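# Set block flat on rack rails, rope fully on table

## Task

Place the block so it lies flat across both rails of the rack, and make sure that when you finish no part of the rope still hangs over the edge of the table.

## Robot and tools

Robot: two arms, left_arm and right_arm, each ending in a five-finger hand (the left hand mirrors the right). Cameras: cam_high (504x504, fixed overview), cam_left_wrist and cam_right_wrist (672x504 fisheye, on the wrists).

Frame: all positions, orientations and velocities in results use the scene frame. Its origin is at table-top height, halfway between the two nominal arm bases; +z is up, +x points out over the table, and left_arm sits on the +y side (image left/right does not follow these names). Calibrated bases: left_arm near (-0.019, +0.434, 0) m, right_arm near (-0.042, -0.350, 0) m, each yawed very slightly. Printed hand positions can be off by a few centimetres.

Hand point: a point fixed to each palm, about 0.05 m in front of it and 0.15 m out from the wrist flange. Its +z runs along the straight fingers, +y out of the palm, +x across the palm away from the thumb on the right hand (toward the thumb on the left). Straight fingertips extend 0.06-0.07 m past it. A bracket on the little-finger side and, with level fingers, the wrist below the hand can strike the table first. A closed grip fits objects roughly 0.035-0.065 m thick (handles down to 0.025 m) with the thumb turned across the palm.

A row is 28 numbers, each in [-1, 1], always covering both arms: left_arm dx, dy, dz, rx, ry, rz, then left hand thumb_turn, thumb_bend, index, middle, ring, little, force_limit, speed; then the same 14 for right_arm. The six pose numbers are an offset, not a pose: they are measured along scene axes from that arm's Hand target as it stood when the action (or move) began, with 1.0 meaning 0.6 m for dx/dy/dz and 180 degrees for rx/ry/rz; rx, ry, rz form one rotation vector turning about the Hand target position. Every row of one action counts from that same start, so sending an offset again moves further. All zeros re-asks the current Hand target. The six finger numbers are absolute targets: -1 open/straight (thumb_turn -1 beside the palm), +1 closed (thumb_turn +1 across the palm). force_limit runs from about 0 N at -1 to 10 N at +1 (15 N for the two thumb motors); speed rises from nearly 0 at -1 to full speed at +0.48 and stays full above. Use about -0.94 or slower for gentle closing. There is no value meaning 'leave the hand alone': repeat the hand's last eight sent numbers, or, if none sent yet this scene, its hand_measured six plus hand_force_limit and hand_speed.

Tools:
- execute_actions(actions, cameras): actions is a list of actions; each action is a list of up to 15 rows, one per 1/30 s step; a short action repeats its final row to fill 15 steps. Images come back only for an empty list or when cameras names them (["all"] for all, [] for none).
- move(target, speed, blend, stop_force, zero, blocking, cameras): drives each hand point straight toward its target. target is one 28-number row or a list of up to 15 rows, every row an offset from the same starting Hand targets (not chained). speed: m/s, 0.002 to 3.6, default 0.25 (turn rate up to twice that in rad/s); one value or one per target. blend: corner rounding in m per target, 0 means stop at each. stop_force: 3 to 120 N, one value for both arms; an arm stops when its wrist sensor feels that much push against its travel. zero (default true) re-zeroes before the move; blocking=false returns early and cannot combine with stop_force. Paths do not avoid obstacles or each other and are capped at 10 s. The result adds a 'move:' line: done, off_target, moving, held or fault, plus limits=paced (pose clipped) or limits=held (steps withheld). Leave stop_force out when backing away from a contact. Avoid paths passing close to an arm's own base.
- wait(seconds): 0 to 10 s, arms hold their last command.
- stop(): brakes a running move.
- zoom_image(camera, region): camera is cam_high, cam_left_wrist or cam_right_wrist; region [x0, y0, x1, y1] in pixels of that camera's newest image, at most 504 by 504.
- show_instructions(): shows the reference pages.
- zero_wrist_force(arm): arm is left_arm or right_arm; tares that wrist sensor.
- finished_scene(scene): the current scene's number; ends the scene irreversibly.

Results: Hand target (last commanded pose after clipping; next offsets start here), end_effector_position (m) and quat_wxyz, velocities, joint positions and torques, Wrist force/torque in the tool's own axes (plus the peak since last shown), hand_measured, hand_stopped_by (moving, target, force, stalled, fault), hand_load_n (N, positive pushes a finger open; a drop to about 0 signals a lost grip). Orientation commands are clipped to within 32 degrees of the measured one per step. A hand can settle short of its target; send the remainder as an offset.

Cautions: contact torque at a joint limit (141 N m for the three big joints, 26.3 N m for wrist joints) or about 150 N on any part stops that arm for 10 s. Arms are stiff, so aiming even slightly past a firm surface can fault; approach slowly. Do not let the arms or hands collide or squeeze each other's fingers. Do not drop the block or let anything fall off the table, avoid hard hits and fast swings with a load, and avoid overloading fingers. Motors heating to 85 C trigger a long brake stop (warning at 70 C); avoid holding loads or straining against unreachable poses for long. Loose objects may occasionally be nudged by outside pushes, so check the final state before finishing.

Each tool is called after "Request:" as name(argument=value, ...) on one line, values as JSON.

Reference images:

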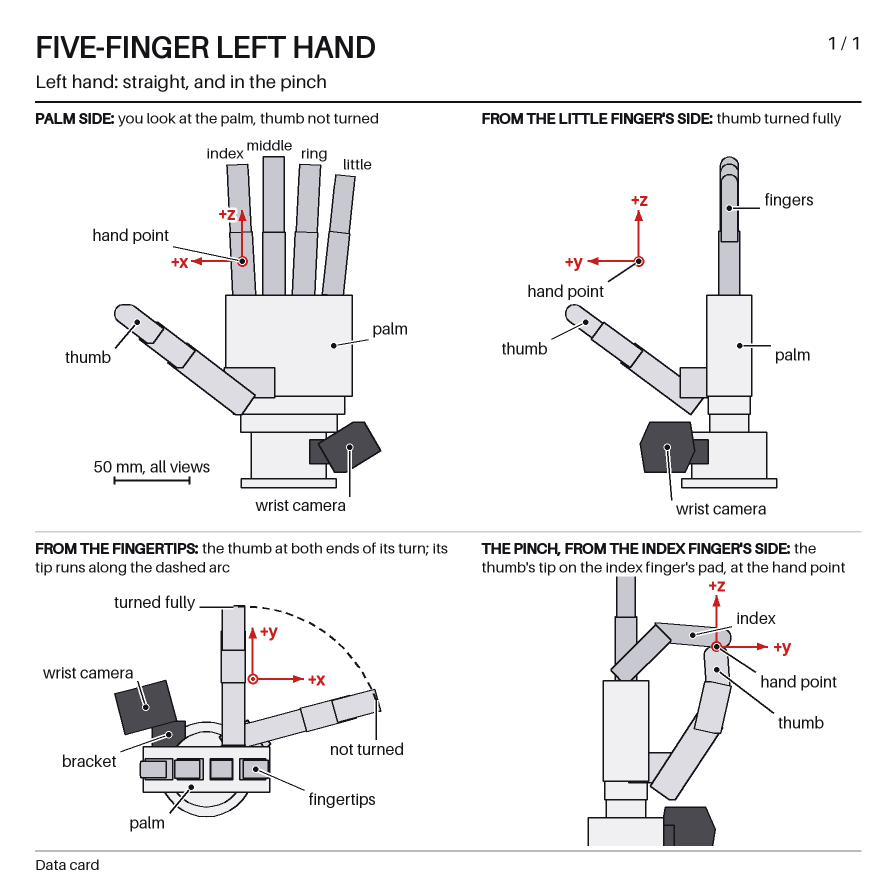

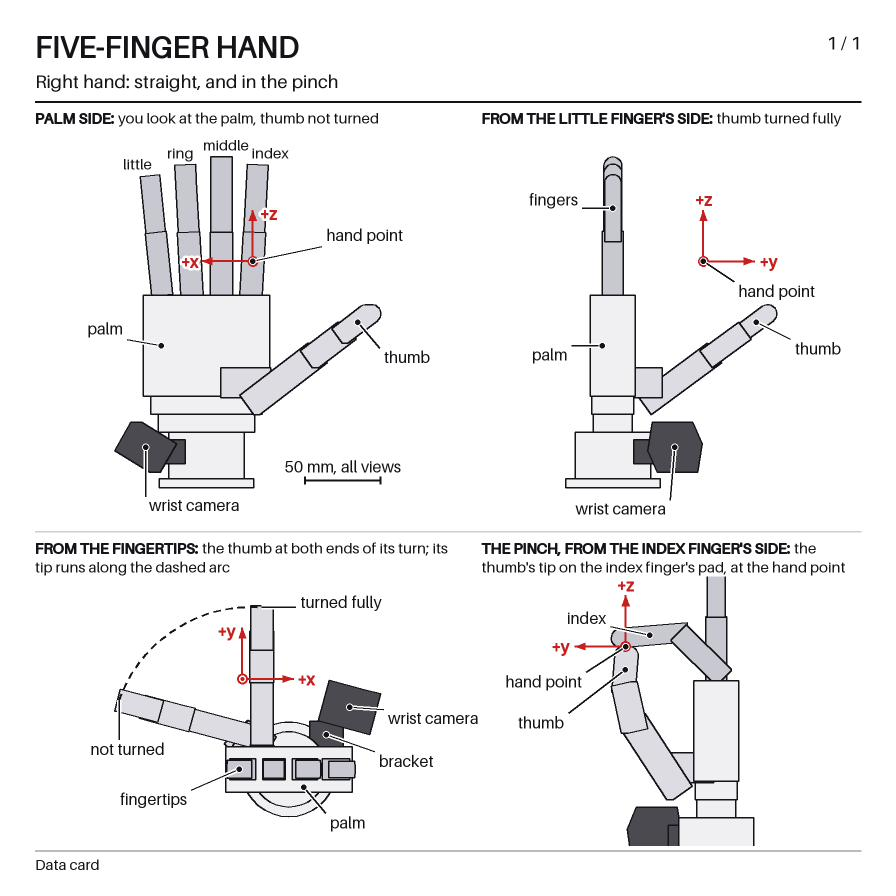

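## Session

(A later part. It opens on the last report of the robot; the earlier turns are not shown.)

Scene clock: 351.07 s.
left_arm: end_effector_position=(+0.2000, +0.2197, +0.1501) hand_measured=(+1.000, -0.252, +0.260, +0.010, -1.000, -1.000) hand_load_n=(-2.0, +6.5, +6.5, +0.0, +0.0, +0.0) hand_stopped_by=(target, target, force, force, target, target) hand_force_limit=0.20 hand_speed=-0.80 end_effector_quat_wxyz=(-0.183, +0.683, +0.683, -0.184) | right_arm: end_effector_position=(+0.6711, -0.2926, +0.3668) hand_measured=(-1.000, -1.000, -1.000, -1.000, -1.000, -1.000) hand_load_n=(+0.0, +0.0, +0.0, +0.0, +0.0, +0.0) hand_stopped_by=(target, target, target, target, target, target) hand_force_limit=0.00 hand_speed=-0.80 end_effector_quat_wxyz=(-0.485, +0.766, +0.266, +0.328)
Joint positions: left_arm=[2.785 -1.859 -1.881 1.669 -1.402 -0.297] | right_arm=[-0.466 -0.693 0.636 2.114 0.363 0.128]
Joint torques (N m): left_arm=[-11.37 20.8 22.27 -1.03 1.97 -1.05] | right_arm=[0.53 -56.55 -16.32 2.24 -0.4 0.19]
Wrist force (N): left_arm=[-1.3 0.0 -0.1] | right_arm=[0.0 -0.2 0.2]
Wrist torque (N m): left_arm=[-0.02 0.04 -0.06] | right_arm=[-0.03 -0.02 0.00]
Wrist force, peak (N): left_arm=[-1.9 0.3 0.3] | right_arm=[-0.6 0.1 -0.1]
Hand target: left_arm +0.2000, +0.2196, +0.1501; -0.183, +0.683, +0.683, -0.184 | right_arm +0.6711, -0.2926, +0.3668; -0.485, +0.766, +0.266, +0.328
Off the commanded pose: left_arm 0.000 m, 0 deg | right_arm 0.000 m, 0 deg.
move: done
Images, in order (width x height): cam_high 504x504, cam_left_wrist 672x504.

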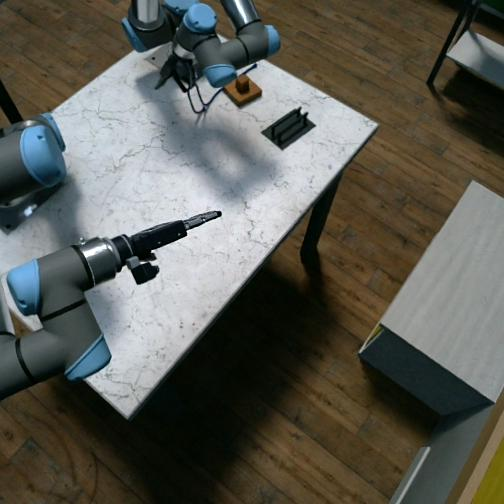

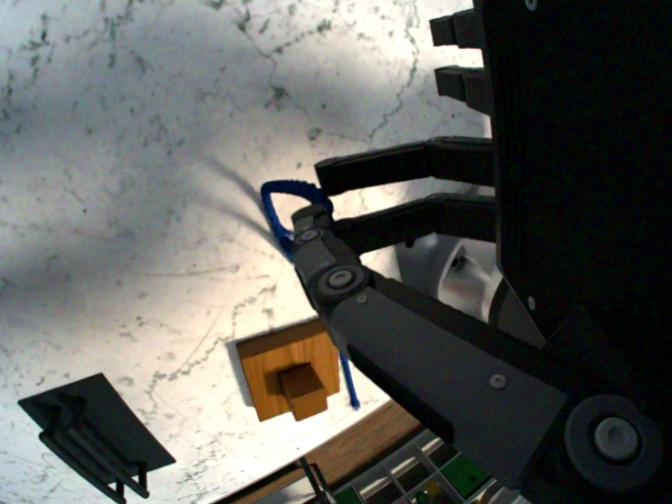

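Request:
move(target=[[0.0333,-0.366,-0.05,0,0,0,1,-0.25,0.6,0.6,-1,-1,0.2,-0.8, 0,0,0,0,0,0,-1,-1,-1,-1,-1,-1,0,-0.8],[0.0333,-0.3993,-0.175,0,0,0,1,-0.25,0.6,0.6,-1,-1,0.2,-0.8, 0,0,0,0,0,0,-1,-1,-1,-1,-1,-1,0,-0.8],[0.0333,-0.3993,-0.175,0,0,0,1,-0.6,-0.4,-0.4,-1,-1,0.2,-0.2, 0,0,0,0,0,0,-1,-1,-1,-1,-1,-1,0,-0.8],[0.0333,-0.3993,0.1,0,0,0,1,-0.6,-0.4,-0.4,-1,-1,0.2,-0.2, 0,0,0,0,0,0,-1,-1,-1,-1,-1,-1,0,-0.8],[0.1667,0.3,0.3833,0,0,0,1,-0.6,-0.4,-0.4,-1,-1,0.2,-0.2, 0,0,0,0,0,0,-1,-1,-1,-1,-1,-1,0,-0.8]], cameras=["cam_high","cam_left_wrist"], speed=[0.22,0.12,0.1,0.2,0.35], blend=[0.03,0,0,0.03,0])

Request:
zoom_image(camera="cam_high", region=[130, 20, 330, 220])

Scene clock: 382.80 s.
left_arm: end_effector_position=(+0.3000, +0.3995, +0.3800) hand_measured=(+1.000, -0.600, -0.400, -0.400, -1.000, -1.000) hand_load_n=(+0.0, +0.0, +0.0, +0.0, +0.0, +0.0) hand_stopped_by=(target, target, target, target, target, target) hand_force_limit=0.20 hand_speed=-0.20 end_effector_quat_wxyz=(-0.183, +0.683, +0.683, -0.184) | right_arm: end_effector_position=(+0.6711, -0.2926, +0.3668) hand_measured=(-1.000, -1.000, -1.000, -1.000, -1.000, -1.000) hand_load_n=(+0.0, +0.0, +0.0, +0.0, +0.0, +0.0) hand_stopped_by=(target, target, target, target, target, target) hand_force_limit=0.00 hand_speed=-0.80 end_effector_quat_wxyz=(-0.485, +0.766, +0.266, +0.328)
Joint positions: left_arm=[3.302 -1.734 -1.419 1.064 -1.659 0.154] | right_arm=[-0.466 -0.693 0.636 2.114 0.363 0.128]
Joint torques (N m): left_arm=[10.96 18.97 24.81 -4.79 -1.89 1.91] | right_arm=[0.08 -57.15 -15.86 2.26 -0.33 0.16]
Wrist force (N): left_arm=[-0.8 0.5 0.0] | right_arm=[-0.2 0.1 -0.2]
Wrist torque (N m): left_arm=[0.05 0.01 -0.20] | right_arm=[0.02 0.03 -0.01]
Wrist force, peak (N): left_arm=[-2.1 0.1 -0.4] | right_arm=[-0.5 -0.1 0.1]
Hand target: left_arm +0.3000, +0.3996, +0.3801; -0.183, +0.683, +0.683, -0.184 | right_arm +0.6711, -0.2926, +0.3668; -0.485, +0.766, +0.266, +0.328
Off the commanded pose: left_arm 0.000 m, 0 deg | right_arm 0.000 m, 0 deg.
move: done
Images, in order (width x height): cam_high 504x504, cam_left_wrist 672x504.

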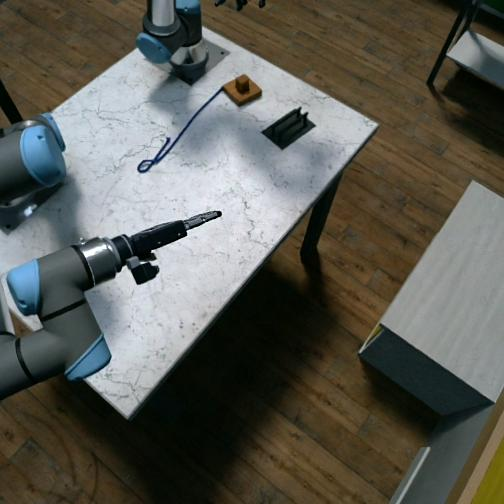

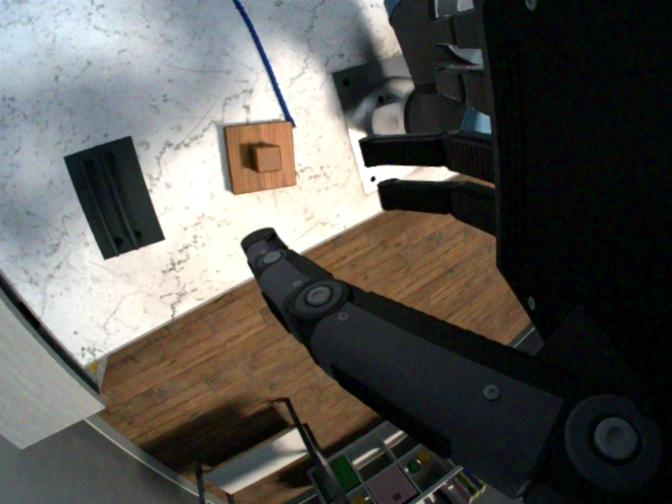

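Scaled by 2.520 from the camera's 504x504 image, which has a finer 720x720 frame.

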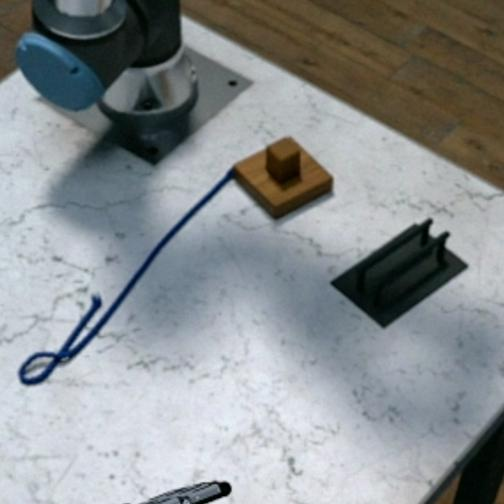

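Request:
move(target=[-0.0987,0.027,-0.3833,0.0136,0.1105,-0.077,1,-0.8,-1,-1,-1,-1,0.2,0, 0,0,0,0,0,0,-1,-1,-1,-1,-1,-1,0,-0.8], cameras=["cam_left_wrist"], speed=0.25)

Request:
zoom_image(camera="cam_left_wrist", region=[60, 90, 300, 290])

Scene clock: 415.13 s.
left_arm: end_effector_position=(+0.2408, +0.4158, +0.1503) hand_measured=(+1.000, -0.800, -1.000, -1.000, -1.000, -1.000) hand_load_n=(+0.0, +0.0, +0.0, +0.0, +0.0, +0.0) hand_stopped_by=(target, target, target, target, target, target) hand_force_limit=0.20 hand_speed=0.00 end_effector_quat_wxyz=(-0.333, +0.714, +0.558, -0.261) | right_arm: end_effector_position=(+0.6711, -0.2926, +0.3668) hand_measured=(-1.000, -1.000, -1.000, -1.000, -1.000, -1.000) hand_load_n=(+0.0, +0.0, +0.0, +0.0, +0.0, +0.0) hand_stopped_by=(target, target, target, target, target, target) hand_force_limit=0.00 hand_speed=-0.80 end_effector_quat_wxyz=(-0.485, +0.766, +0.266, +0.328)
Joint positions: left_arm=[3.247 -1.981 -1.919 1.488 -1.849 0.241] | right_arm=[-0.466 -0.693 0.636 2.114 0.363 0.128]
Joint torques (N m): left_arm=[-11.04 25.43 4.5 -0.88 -1.96 1.73] | right_arm=[0.05 -57.67 -15.46 2.21 -0.19 0.17]
Wrist force (N): left_arm=[-0.8 0.2 0.0] | right_arm=[0.1 -0.1 -0.1]
Wrist torque (N m): left_arm=[0.04 0.03 -0.14] | right_arm=[0.01 -0.01 0.00]
Wrist force, peak (N): left_arm=[-0.9 1.0 1.0] | right_arm=[-0.3 0.2 0.2]
Hand target: left_arm +0.2408, +0.4158, +0.1501; -0.333, +0.714, +0.558, -0.261 | right_arm +0.6711, -0.2926, +0.3668; -0.485, +0.766, +0.266, +0.328
Off the commanded pose: left_arm 0.000 m, 0 deg | right_arm 0.000 m, 0 deg.
move: done
Images, in order (width x height): cam_left_wrist 672x504.

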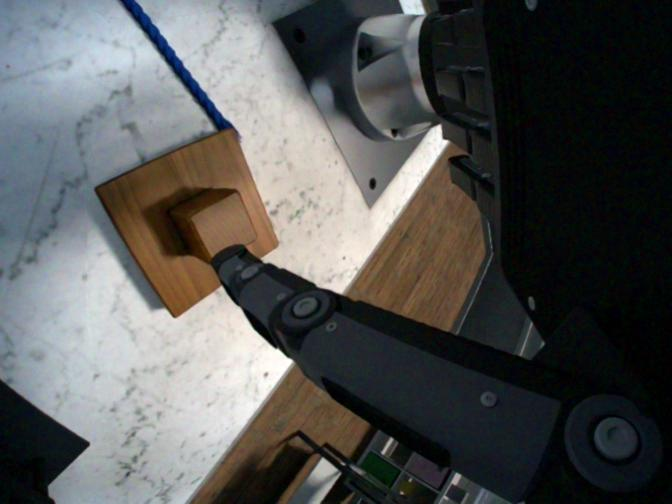

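Scaled by 2.100 from the camera's 672x504 image, which has a finer 960x720 frame.

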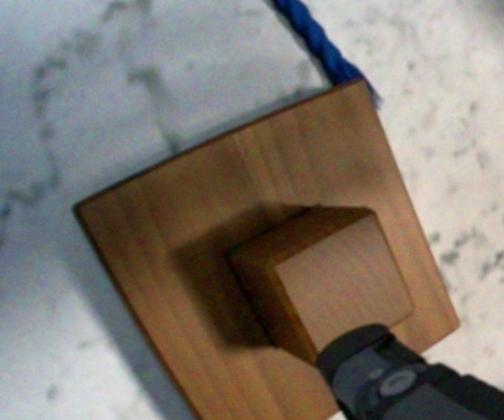

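Request:
move(target=[[0.001,0.0057,-0.1602,0,0,0,1,-0.8,-1,-1,-1,-1,0.2,0, 0,0,0,0,0,0,-1,-1,-1,-1,-1,-1,0,-0.8],[0.001,0.0057,-0.1602,0,0,0,1,0.3,0.4,0.4,-1,-1,0.3,-0.88, 0,0,0,0,0,0,-1,-1,-1,-1,-1,-1,0,-0.8]], cameras=["cam_left_wrist"], speed=[0.1,0.05])

Scene clock: 445.97 s.
left_arm: end_effector_position=(+0.2414, +0.4192, +0.0540) hand_measured=(+1.000, -0.358, -0.122, -0.156, -1.000, -1.000) hand_load_n=(-1.5, +11.5, +8.0, +4.5, -0.5, +0.0) hand_stopped_by=(target, force, force, force, target, target) hand_force_limit=0.30 hand_speed=-0.88 end_effector_quat_wxyz=(-0.333, +0.714, +0.558, -0.261) | right_arm: end_effector_position=(+0.6711, -0.2926, +0.3668) hand_measured=(-1.000, -1.000, -1.000, -1.000, -1.000, -1.000) hand_load_n=(-0.5, +0.0, +0.0, +0.0, +0.0, +0.0) hand_stopped_by=(target, target, target, target, target, target) hand_force_limit=0.00 hand_speed=-0.80 end_effector_quat_wxyz=(-0.485, +0.766, +0.266, +0.328)
Joint positions: left_arm=[3.256 -2.167 -1.963 1.721 -1.855 0.247] | right_arm=[-0.466 -0.693 0.636 2.114 0.363 0.128]
Joint torques (N m): left_arm=[11.23 29.25 4.25 -3.29 -1.9 1.65] | right_arm=[0.03 -58.09 -15.27 2.18 -0.22 0.14]
Wrist force (N): left_arm=[-0.9 2.4 1.5] | right_arm=[-0.1 -0.2 0.0]
Wrist torque (N m): left_arm=[0.10 0.04 -0.16] | right_arm=[-0.03 0.02 -0.02]
Wrist force, peak (N): left_arm=[-0.8 2.5 1.6] | right_arm=[-0.5 0.3 0.0]
Hand target: left_arm +0.2414, +0.4192, +0.0540; -0.333, +0.714, +0.558, -0.261 | right_arm +0.6711, -0.2926, +0.3668; -0.485, +0.766, +0.266, +0.328
Off the commanded pose: left_arm 0.000 m, 0 deg | right_arm 0.000 m, 0 deg.
move: done
Images, in order (width x height): cam_left_wrist 672x504.

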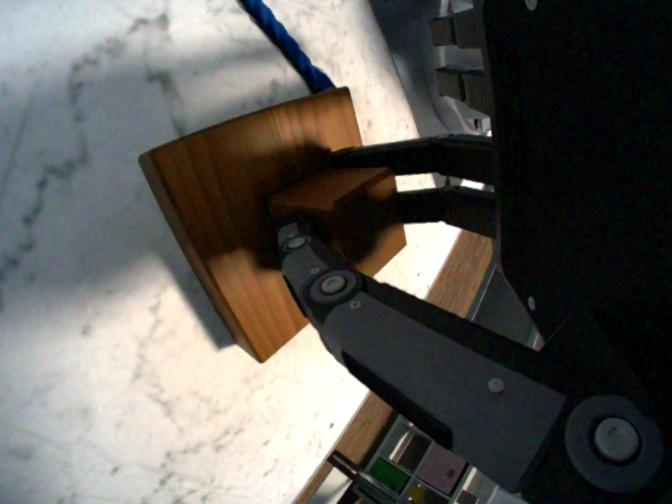

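Request:
move(target=[0,0,0.1,0,0,0,1,0.3,0.4,0.4,-1,-1,0.3,-0.88, 0,0,0,0,0,0,-1,-1,-1,-1,-1,-1,0,-0.8], cameras=["cam_high","cam_left_wrist"], speed=0.08)

Request:
zoom_image(camera="cam_high", region=[150, 20, 330, 200])

Scene clock: 453.40 s.
left_arm: end_effector_position=(+0.2414, +0.4193, +0.1138) hand_measured=(+1.000, -0.358, -0.122, -0.156, -1.000, -1.000) hand_load_n=(-1.5, +11.5, +8.0, +4.5, +0.0, +0.0) hand_stopped_by=(target, force, force, force, target, target) hand_force_limit=0.30 hand_speed=-0.88 end_effector_quat_wxyz=(-0.333, +0.714, +0.558, -0.261) | right_arm: end_effector_position=(+0.6711, -0.2926, +0.3668) hand_measured=(-1.000, -1.000, -1.000, -1.000, -1.000, -1.000) hand_load_n=(+0.0, +0.0, +0.0, +0.0, +0.0, +0.0) hand_stopped_by=(target, target, target, target, target, target) hand_force_limit=0.00 hand_speed=-0.80 end_effector_quat_wxyz=(-0.485, +0.766, +0.266, +0.328)
Joint positions: left_arm=[3.256 -2.047 -1.942 1.579 -1.855 0.247] | right_arm=[-0.466 -0.693 0.636 2.114 0.363 0.128]
Joint torques (N m): left_arm=[-10.15 41.41 20.18 -5.29 1.32 -0.25] | right_arm=[0.29 -58.25 -15.19 2.17 -0.14 0.08]
Wrist force (N): left_arm=[-0.7 2.5 1.7] | right_arm=[-0.1 0.0 0.2]
Wrist torque (N m): left_arm=[0.11 0.05 -0.16] | right_arm=[0.00 0.02 -0.01]
Wrist force, peak (N): left_arm=[-0.9 3.0 2.2] | right_arm=[-0.5 0.1 0.0]
Hand target: left_arm +0.2414, +0.4192, +0.1140; -0.333, +0.714, +0.558, -0.261 | right_arm +0.6711, -0.2926, +0.3668; -0.485, +0.766, +0.266, +0.328
Off the commanded pose: left_arm 0.000 m, 0 deg | right_arm 0.000 m, 0 deg.
move: done
Images, in order (width x height): cam_high 504x504, cam_left_wrist 672x504.

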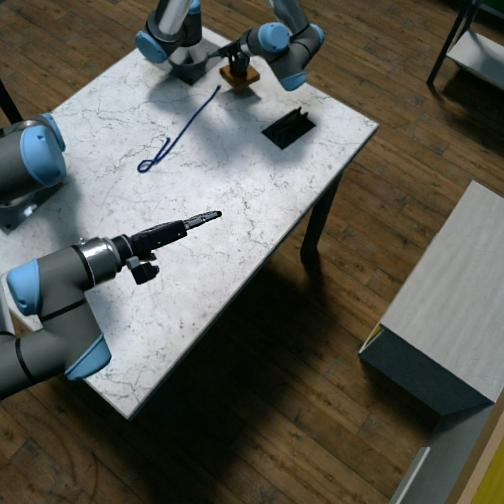

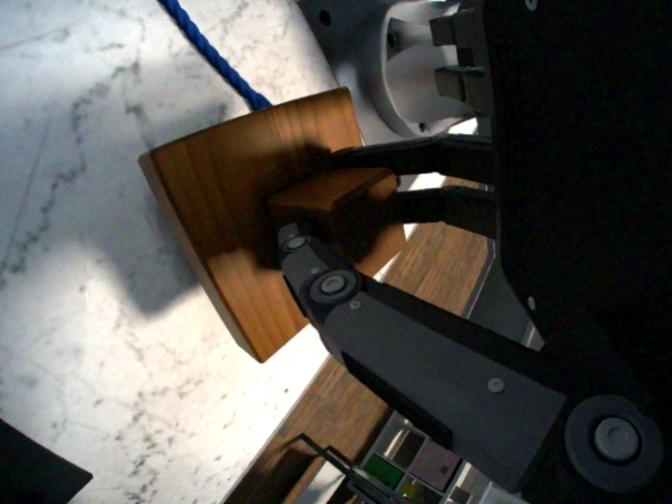

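Scaled by 2.800 from the camera's 504x504 image, which has a finer 720x720 frame.

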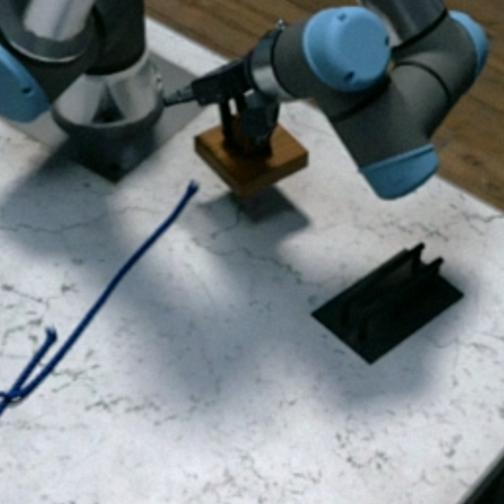

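Request:
move(target=[0.3602,-0.0407,0.0437,0,0,0.0417,1,0.3,0.4,0.4,-1,-1,0.3,-0.88, 0,0,0,0,0,0,-1,-1,-1,-1,-1,-1,0,-0.8], cameras=["cam_high","cam_left_wrist"], speed=0.15)

Request:
zoom_image(camera="cam_high", region=[220, 60, 340, 180])

Request:
zoom_image(camera="cam_left_wrist", region=[80, 50, 440, 400])

Scene clock: 486.37 s.
left_arm: end_effector_position=(+0.4574, +0.3948, +0.1402) hand_measured=(+1.000, -0.358, -0.122, -0.156, -1.000, -1.000) hand_load_n=(-1.5, +11.5, +8.0, +4.5, +0.0, +0.0) hand_stopped_by=(target, force, force, force, target, target) hand_force_limit=0.30 hand_speed=-0.88 end_effector_quat_wxyz=(-0.316, +0.676, +0.604, -0.282) | right_arm: end_effector_position=(+0.6711, -0.2926, +0.3668) hand_measured=(-1.000, -1.000, -1.000, -1.000, -1.000, -1.000) hand_load_n=(+0.0, +0.0, +0.0, +0.0, +0.0, +0.0) hand_stopped_by=(target, target, target, target, target, target) hand_force_limit=0.00 hand_speed=-0.80 end_effector_quat_wxyz=(-0.485, +0.766, +0.266, +0.328)
Joint positions: left_arm=[3.199 -2.444 -1.131 1.138 -1.714 0.121] | right_arm=[-0.466 -0.693 0.636 2.114 0.363 0.128]
Joint torques (N m): left_arm=[-10.84 46.83 24.12 -5.21 1.44 -1.04] | right_arm=[-0.22 -58.2 -15.27 2.13 -0.05 0]
Wrist force (N): left_arm=[-0.6 2.7 1.5] | right_arm=[-0.1 0.1 -0.1]
Wrist torque (N m): left_arm=[0.16 0.02 -0.02] | right_arm=[0.02 0.02 -0.01]
Wrist force, peak (N): left_arm=[-0.8 2.9 1.9] | right_arm=[-0.5 -0.2 -0.2]
Hand target: left_arm +0.4575, +0.3948, +0.1402; -0.316, +0.676, +0.604, -0.282 | right_arm +0.6711, -0.2926, +0.3668; -0.485, +0.766, +0.266, +0.328
Off the commanded pose: left_arm 0.000 m, 0 deg | right_arm 0.000 m, 0 deg.
move: done
Images, in order (width x height): cam_high 504x504, cam_left_wrist 672x504.

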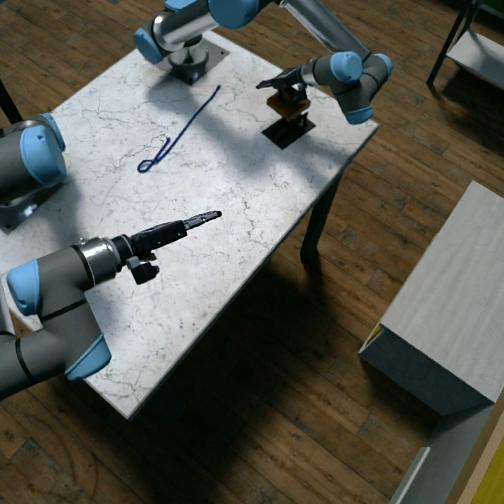

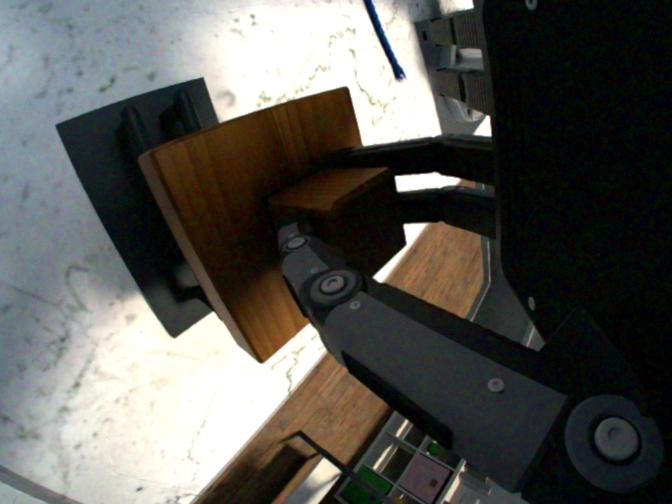

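Scaled by 4.200 from the camera's 504x504 image, which has a finer 720x720 frame.

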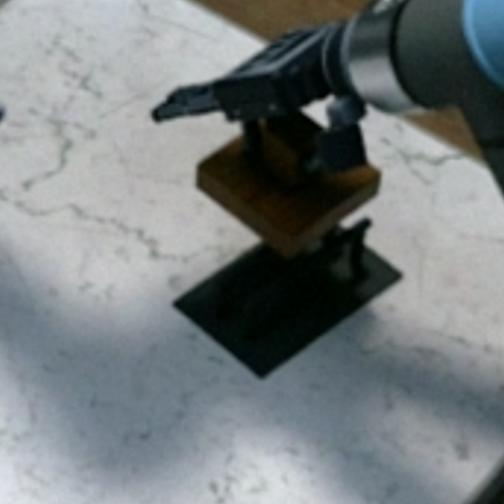

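Scaled by 1.400 from the camera's 672x504 image, which has a finer 960x720 frame.

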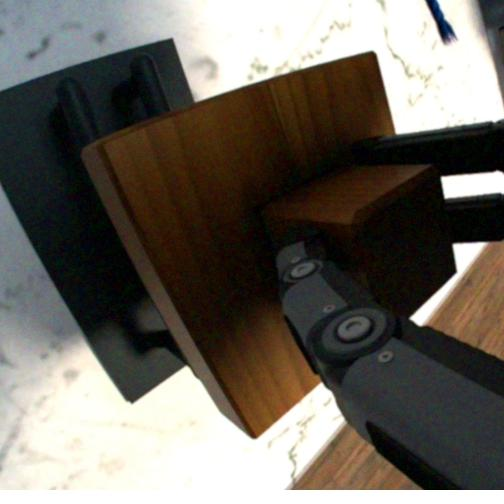

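Request:
move(target=[0,0,-0.05,0,0,0,1,0.3,0.4,0.4,-1,-1,0.3,-0.88, 0,0,0,0,0,0,-1,-1,-1,-1,-1,-1,0,-0.8], cameras=["cam_high","cam_left_wrist"], speed=0.06, stop_force=6)

Request:
zoom_image(camera="cam_high", region=[250, 80, 330, 160])

Request:
zoom_image(camera="cam_left_wrist", region=[80, 30, 400, 380])

Scene clock: 577.03 s.
left_arm: end_effector_position=(+0.4575, +0.3948, +0.1102) hand_measured=(+1.000, -0.358, -0.122, -0.156, -1.000, -1.000) hand_load_n=(-1.0, +11.5, +8.5, +5.0, +0.0, +0.0) hand_stopped_by=(target, force, force, force, target, target) hand_force_limit=0.30 hand_speed=-0.88 end_effector_quat_wxyz=(-0.316, +0.676, +0.604, -0.282) | right_arm: end_effector_position=(+0.6711, -0.2926, +0.3668) hand_measured=(-1.000, -1.000, -1.000, -1.000, -1.000, -1.000) hand_load_n=(+0.0, +0.0, +0.0, +0.0, -0.5, +0.0) hand_stopped_by=(target, target, target, target, target, target) hand_force_limit=0.00 hand_speed=-0.80 end_effector_quat_wxyz=(-0.485, +0.766, +0.266, +0.328)
Joint positions: left_arm=[3.199 -2.479 -1.149 1.191 -1.714 0.121] | right_arm=[-0.466 -0.693 0.636 2.114 0.363 0.128]
Joint torques (N m): left_arm=[-10.24 47.38 7.88 -1.4 0.88 -0.37] | right_arm=[0.07 -58.43 -14.51 2.12 -0.05 0.08]
Wrist force (N): left_arm=[-0.6 2.4 1.6] | right_arm=[-0.3 -0.1 0.0]
Wrist torque (N m): left_arm=[0.10 0.03 0.00] | right_arm=[-0.01 0.04 -0.02]
Wrist force, peak (N): left_arm=[-0.7 3.0 1.6] | right_arm=[-0.1 -0.3 -0.4]
Hand target: left_arm +0.4575, +0.3948, +0.1102; -0.316, +0.676, +0.604, -0.282 | right_arm +0.6711, -0.2926, +0.3668; -0.485, +0.766, +0.266, +0.328
Off the commanded pose: left_arm 0.000 m, 0 deg | right_arm 0.000 m, 0 deg.
move: done
Images, in order (width x height): cam_high 504x504, cam_left_wrist 672x504.

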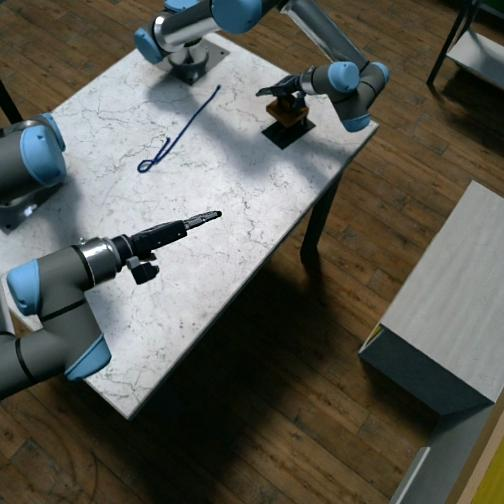

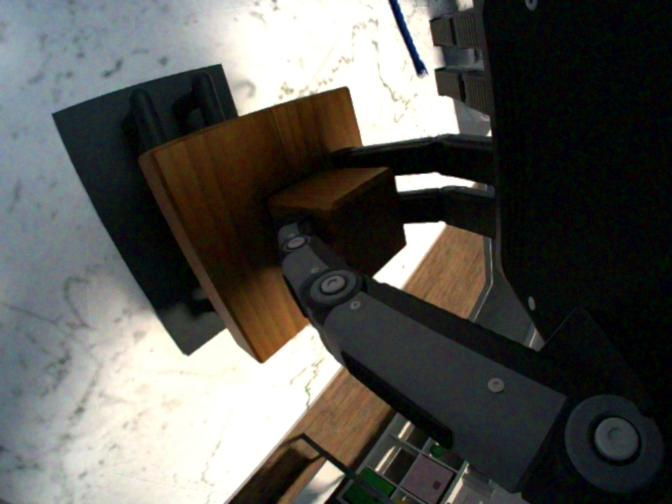

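Scaled by 6.300 from the camera's 504x504 image, which has a finer 720x720 frame.

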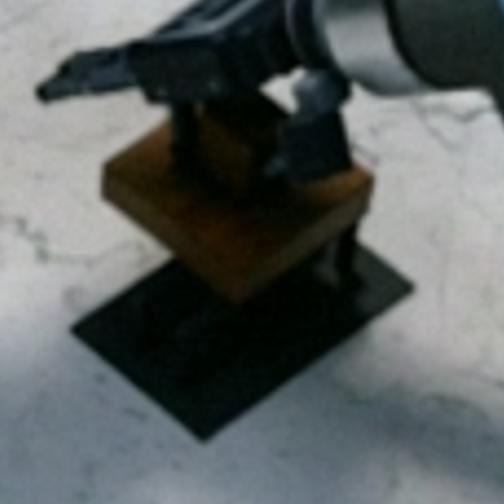

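Scaled by 1.440 from the camera's 672x504 image, which has a finer 960x720 frame.

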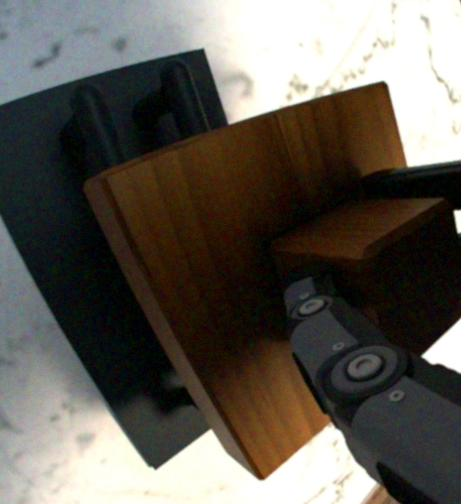

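Request:
move(target=[0.02,0.005,0,0,0,0,1,0.3,0.4,0.4,-1,-1,0.3,-0.88, 0,0,0,0,0,0,-1,-1,-1,-1,-1,-1,0,-0.8], cameras=[], speed=0.06)

Request:
move(target=[0,0,-0.05,0,0,0,1,0.3,0.4,0.4,-1,-1,0.3,-0.88, 0,0,0,0,0,0,-1,-1,-1,-1,-1,-1,0,-0.8], cameras=["cam_high","cam_left_wrist"], speed=0.02, stop_force=4)

Request:
zoom_image(camera="cam_high", region=[250, 80, 330, 160])

Request:
zoom_image(camera="cam_left_wrist", region=[80, 30, 400, 380])

Scene clock: 610.67 s.
left_arm: end_effector_position=(+0.4694, +0.3978, +0.1102) hand_measured=(+1.000, -0.358, -0.122, -0.156, -1.000, -1.000) hand_load_n=(-1.5, +11.5, +8.0, +4.5, +0.0, +0.0) hand_stopped_by=(target, force, force, force, target, target) hand_force_limit=0.30 hand_speed=-0.88 end_effector_quat_wxyz=(-0.316, +0.676, +0.604, -0.282) | right_arm: end_effector_position=(+0.6711, -0.2926, +0.3668) hand_measured=(-1.000, -1.000, -1.000, -1.000, -1.000, -1.000) hand_load_n=(+0.0, +0.0, +0.0, +0.0, +0.0, +0.0) hand_stopped_by=(target, target, target, target, target, target) hand_force_limit=0.00 hand_speed=-0.80 end_effector_quat_wxyz=(-0.485, +0.766, +0.266, +0.328)
Joint positions: left_arm=[3.203 -2.506 -1.095 1.165 -1.716 0.123] | right_arm=[-0.466 -0.693 0.636 2.114 0.363 0.128]
Joint torques (N m): left_arm=[12.26 49.29 24.17 -5.64 -1.84 1.79] | right_arm=[0.42 -58.47 -14.23 2.12 -0.01 0.15]
Wrist force (N): left_arm=[-0.6 2.7 1.5] | right_arm=[-0.1 0.3 -0.1]
Wrist torque (N m): left_arm=[0.16 0.01 -0.16] | right_arm=[0.04 0.02 0.00]
Wrist force, peak (N): left_arm=[-0.8 2.7 1.6] | right_arm=[-0.4 -0.2 -0.3]
Hand target: left_arm +0.4695, +0.3978, +0.1102; -0.316, +0.676, +0.604, -0.282 | right_arm +0.6711, -0.2926, +0.3668; -0.485, +0.766, +0.266, +0.328
Off the commanded pose: left_arm 0.000 m, 0 deg | right_arm 0.000 m, 0 deg.
move: done
No camera images: "cameras" was empty.

Scene clock: 612.33 s.
left_arm: end_effector_position=(+0.4695, +0.3978, +0.1013) hand_measured=(+1.000, -0.358, -0.122, -0.156, -1.000, -1.000) hand_load_n=(-1.5, +11.0, +7.5, +4.5, +0.0, +0.0) hand_stopped_by=(target, force, force, force, target, target) hand_force_limit=0.30 hand_speed=-0.88 end_effector_quat_wxyz=(-0.316, +0.676, +0.604, -0.282) | right_arm: end_effector_position=(+0.6711, -0.2926, +0.3668) hand_measured=(-1.000, -1.000, -1.000, -1.000, -1.000, -1.000) hand_load_n=(+0.0, +0.0, +0.0, +0.0, +0.0, +0.0) hand_stopped_by=(target, target, target, target, target, target) hand_force_limit=0.00 hand_speed=-0.80 end_effector_quat_wxyz=(-0.485, +0.766, +0.266, +0.328)
Joint positions: left_arm=[3.203 -2.516 -1.099 1.179 -1.716 0.123] | right_arm=[-0.466 -0.693 0.636 2.114 0.363 0.128]
Joint torques (N m): left_arm=[9.9 64 23.77 -5.34 1.06 1.57] | right_arm=[0.15 -58.39 -14.62 2.14 0.01 0.1]
Wrist force (N): left_arm=[-0.7 2.0 1.4] | right_arm=[-0.1 -0.1 -0.1]
Wrist torque (N m): left_arm=[0.06 0.02 -0.13] | right_arm=[0.00 0.01 -0.01]
Wrist force, peak (N): left_arm=[-0.6 -10.3 -4.5] | right_arm=[-0.5 -0.1 0.0]
Hand target: left_arm +0.4695, +0.3978, +0.1013; -0.316, +0.676, +0.604, -0.282 (not the last commanded pose) | right_arm +0.6711, -0.2926, +0.3668; -0.485, +0.766, +0.266, +0.328
Off the commanded pose: left_arm 0.021 m, 0 deg | right_arm 0.000 m, 0 deg.
move: contact (left_arm)
Images, in order (width x height): cam_high 504x504, cam_left_wrist 672x504.

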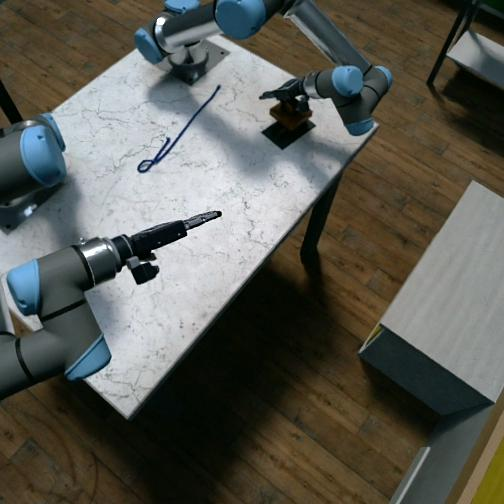

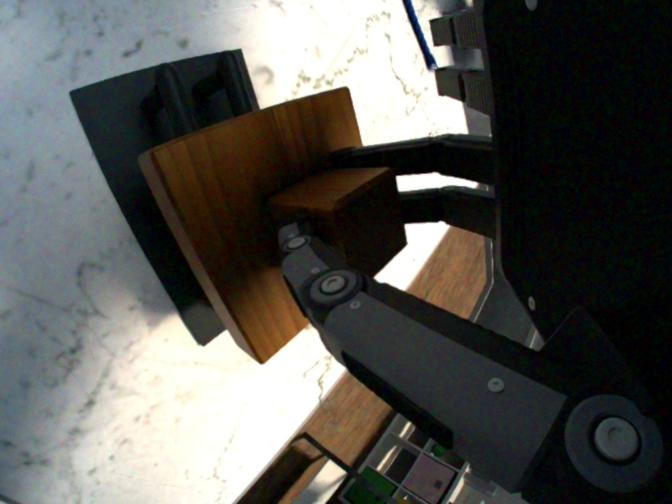

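Scaled by 6.300 from the camera's 504x504 image, which has a finer 720x720 frame.

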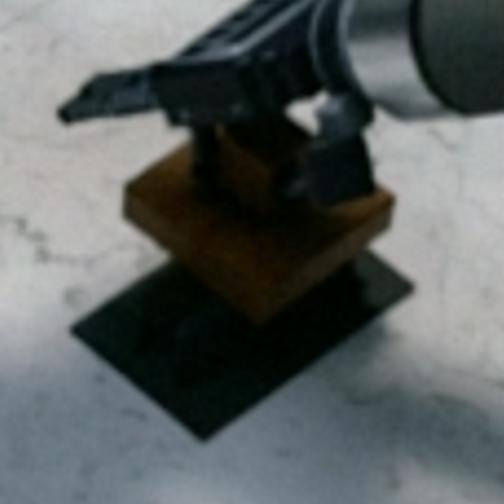

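Scaled by 1.440 from the camera's 672x504 image, which has a finer 960x720 frame.

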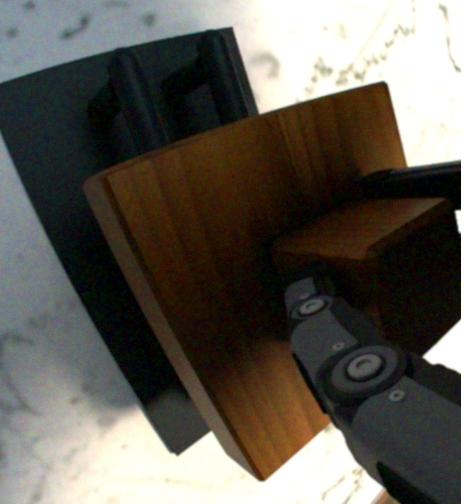

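Request:
move(target=[[0,0,0.0117,0,0,0,1,0.3,0.4,0.4,-1,-1,0.3,-0.88, 0,0,0,0,0,0,-1,-1,-1,-1,-1,-1,0,-0.8],[0.0075,0,0.0117,0,0,0,1,0.3,0.4,0.4,-1,-1,0.3,-0.88, 0,0,0,0,0,0,-1,-1,-1,-1,-1,-1,0,-0.8]], cameras=[], speed=0.05, blend=[0.002,0])

Request:
move(target=[0,0,-0.05,0,0,0,1,0.3,0.4,0.4,-1,-1,0.3,-0.88, 0,0,0,0,0,0,-1,-1,-1,-1,-1,-1,0,-0.8], cameras=["cam_high","cam_left_wrist"], speed=0.015, stop_force=3)

Request:
zoom_image(camera="cam_left_wrist", region=[80, 30, 400, 380])

Scene clock: 635.20 s.
left_arm: end_effector_position=(+0.4739, +0.3978, +0.1083) hand_measured=(+1.000, -0.358, -0.122, -0.156, -1.000, -1.000) hand_load_n=(-1.5, +11.0, +7.5, +4.5, +0.0, +0.0) hand_stopped_by=(target, force, force, force, target, target) hand_force_limit=0.30 hand_speed=-0.88 end_effector_quat_wxyz=(-0.316, +0.676, +0.604, -0.282) | right_arm: end_effector_position=(+0.6711, -0.2926, +0.3668) hand_measured=(-1.000, -1.000, -1.000, -1.000, -1.000, -1.000) hand_load_n=(+0.0, +0.0, +0.0, +0.0, +0.0, +0.0) hand_stopped_by=(target, target, target, target, target, target) hand_force_limit=0.00 hand_speed=-0.80 end_effector_quat_wxyz=(-0.485, +0.766, +0.266, +0.328)
Joint positions: left_arm=[3.202 -2.519 -1.075 1.157 -1.716 0.123] | right_arm=[-0.466 -0.693 0.636 2.114 0.363 0.128]
Joint torques (N m): left_arm=[-10.94 49.7 23.9 -5.22 1.54 -1.22] | right_arm=[-0.06 -58.92 -14.12 2.09 0.1 0.09]
Wrist force (N): left_arm=[-0.6 2.5 1.6] | right_arm=[-0.2 0.0 -0.4]
Wrist torque (N m): left_arm=[0.11 0.01 -0.15] | right_arm=[0.03 0.04 -0.02]
Wrist force, peak (N): left_arm=[-0.8 2.7 2.0] | right_arm=[-0.3 -0.3 -0.2]
Hand target: left_arm +0.4740, +0.3978, +0.1084; -0.316, +0.676, +0.604, -0.282 | right_arm +0.6711, -0.2926, +0.3668; -0.485, +0.766, +0.266, +0.328
Off the commanded pose: left_arm 0.000 m, 0 deg | right_arm 0.000 m, 0 deg.
move: done
No camera images: "cameras" was empty.

Scene clock: 636.97 s.
left_arm: end_effector_position=(+0.4740, +0.3978, +0.1010) hand_measured=(+1.000, -0.358, -0.122, -0.156, -1.000, -1.000) hand_load_n=(-1.0, +10.5, +7.5, +4.0, +0.0, +0.0) hand_stopped_by=(target, force, force, force, target, target) hand_force_limit=0.30 hand_speed=-0.88 end_effector_quat_wxyz=(-0.316, +0.676, +0.604, -0.282) | right_arm: end_effector_position=(+0.6711, -0.2926, +0.3668) hand_measured=(-1.000, -1.000, -1.000, -1.000, -1.000, -1.000) hand_load_n=(-0.5, +0.0, +0.0, +0.0, +0.0, +0.0) hand_stopped_by=(target, target, target, target, target, target) hand_force_limit=0.00 hand_speed=-0.80 end_effector_quat_wxyz=(-0.485, +0.766, +0.266, +0.328)
Joint positions: left_arm=[3.202 -2.528 -1.078 1.169 -1.716 0.123] | right_arm=[-0.466 -0.693 0.636 2.114 0.363 0.128]
Joint torques (N m): left_arm=[-10.24 64.54 23.83 -5.46 1 0.7] | right_arm=[0.15 -58.77 -14.33 1.95 0.08 0.06]
Wrist force (N): left_arm=[-0.9 2.5 1.8] | right_arm=[0.0 -0.1 0.0]
Wrist torque (N m): left_arm=[0.10 0.06 -0.14] | right_arm=[-0.01 0.01 -0.01]
Wrist force, peak (N): left_arm=[-0.8 -8.5 -5.2] | right_arm=[-0.4 0.0 0.2]
Hand target: left_arm +0.4740, +0.3978, +0.1010; -0.316, +0.676, +0.604, -0.282 (not the last commanded pose) | right_arm +0.6711, -0.2926, +0.3668; -0.485, +0.766, +0.266, +0.328
Off the commanded pose: left_arm 0.023 m, 0 deg | right_arm 0.000 m, 0 deg.
move: contact (left_arm)
Images, in order (width x height): cam_high 504x504, cam_left_wrist 672x504.

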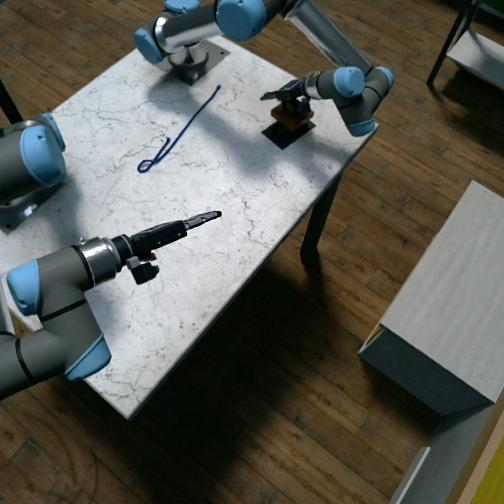

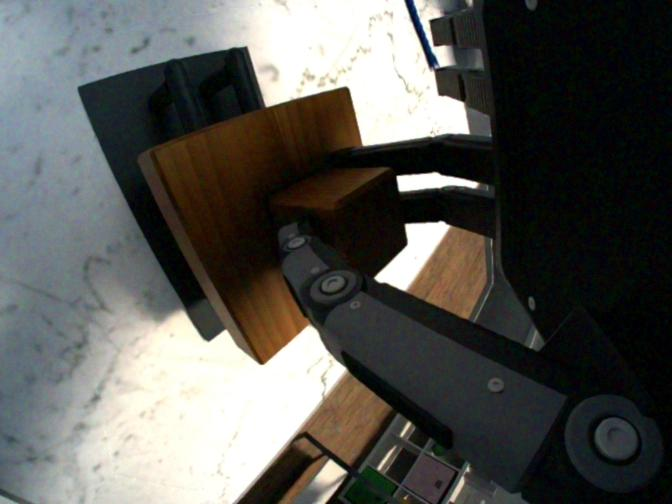

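Scaled by 1.440 from the camera's 672x504 image, which has a finer 960x720 frame.

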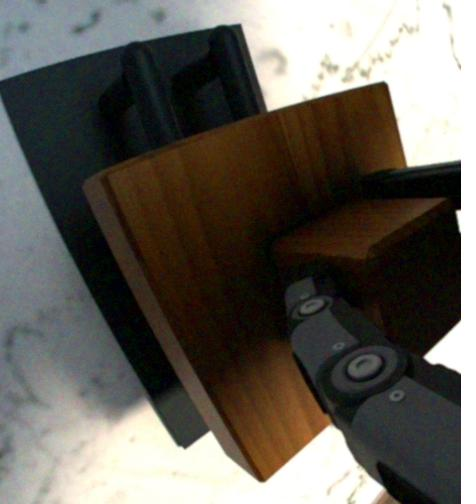

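Request:
move(target=[[0,0,0,0,0,0,1,-0.8,-0.9,-0.9,-1,-1,0.3,-0.6, 0,0,0,0,0,0,-1,-1,-1,-1,-1,-1,0,-0.8],[0,0,0.1,0,0,0,1,-0.8,-0.9,-0.9,-1,-1,0.3,-0.6, 0,0,0,0,0,0,-1,-1,-1,-1,-1,-1,0,-0.8],[-0.15,0.02,0.35,0,0,0,1,-0.8,-0.9,-0.9,-1,-1,0.3,-0.6, 0,0,0,0,0,0,-1,-1,-1,-1,-1,-1,0,-0.8]], cameras=["cam_high","cam_left_wrist"], speed=[0.05,0.06,0.25], blend=[0,0.02,0])

Request:
zoom_image(camera="cam_high", region=[250, 80, 330, 160])

Request:
zoom_image(camera="cam_high", region=[110, 60, 310, 220])

Scene clock: 649.87 s.
left_arm: end_effector_position=(+0.3841, +0.4098, +0.3108) hand_measured=(+1.000, -0.800, -0.900, -0.900, -1.000, -1.000) hand_load_n=(+0.0, +0.0, +0.0, +0.0, +0.0, -0.5) hand_stopped_by=(target, target, target, target, target, target) hand_force_limit=0.30 hand_speed=-0.60 end_effector_quat_wxyz=(-0.316, +0.676, +0.604, -0.282) | right_arm: end_effector_position=(+0.6711, -0.2926, +0.3668) hand_measured=(-1.000, -1.000, -1.000, -1.000, -1.000, -1.000) hand_load_n=(+0.0, +0.0, -0.5, +0.0, +0.0, +0.0) hand_stopped_by=(target, target, target, target, target, target) hand_force_limit=0.00 hand_speed=-0.80 end_effector_quat_wxyz=(-0.485, +0.766, +0.266, +0.328)
Joint positions: left_arm=[3.237 -2.121 -1.234 0.922 -1.742 0.146] | right_arm=[-0.466 -0.693 0.636 2.114 0.363 0.128]
Joint torques (N m): left_arm=[12.19 50.46 8.92 -4.93 -1.78 1.77] | right_arm=[0.33 -58.77 -14.31 1.97 0.08 0.13]
Wrist force (N): left_arm=[-0.5 0.4 0.1] | right_arm=[0.1 -0.1 -0.3]
Wrist torque (N m): left_arm=[0.03 -0.03 -0.14] | right_arm=[0.01 -0.01 0.01]
Wrist force, peak (N): left_arm=[-0.7 2.6 1.7] | right_arm=[-0.3 0.4 0.0]
Hand target: left_arm +0.3840, +0.4098, +0.3110; -0.316, +0.676, +0.604, -0.282 | right_arm +0.6711, -0.2926, +0.3668; -0.485, +0.766, +0.266, +0.328
Off the commanded pose: left_arm 0.000 m, 0 deg | right_arm 0.000 m, 0 deg.
move: done
Images, in order (width x height): cam_high 504x504, cam_left_wrist 672x504.

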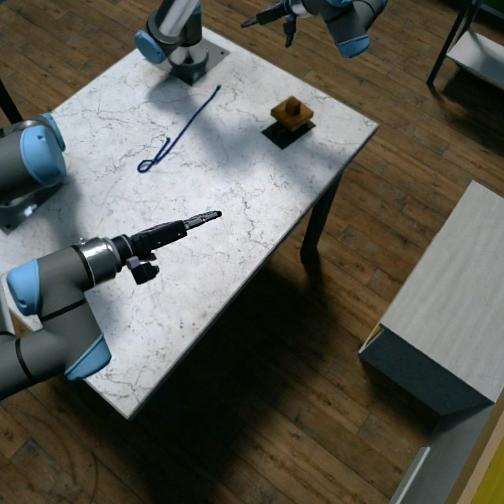

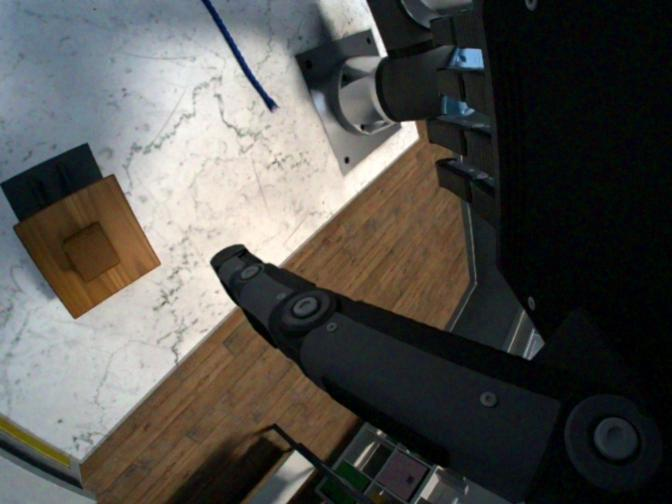

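Scaled by 6.300 from the camera's 504x504 image, which has a finer 720x720 frame.

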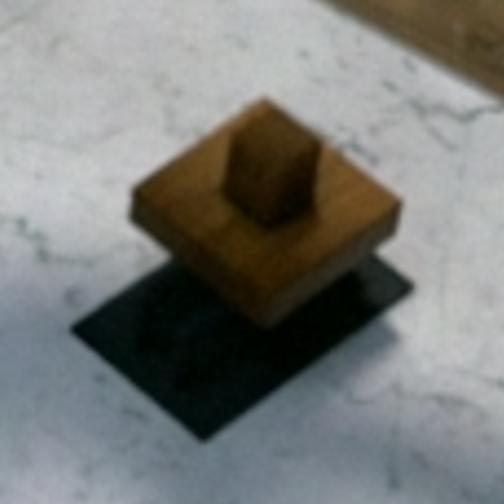

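Scaled by 2.520 from the camera's 504x504 image, which has a finer 720x720 frame.

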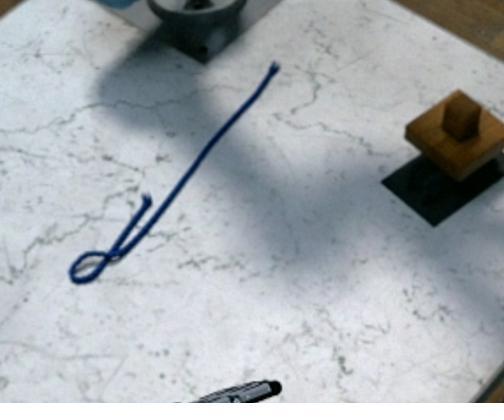

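Request:
finished_scene(scene=2)

The scene is finished: the task was done.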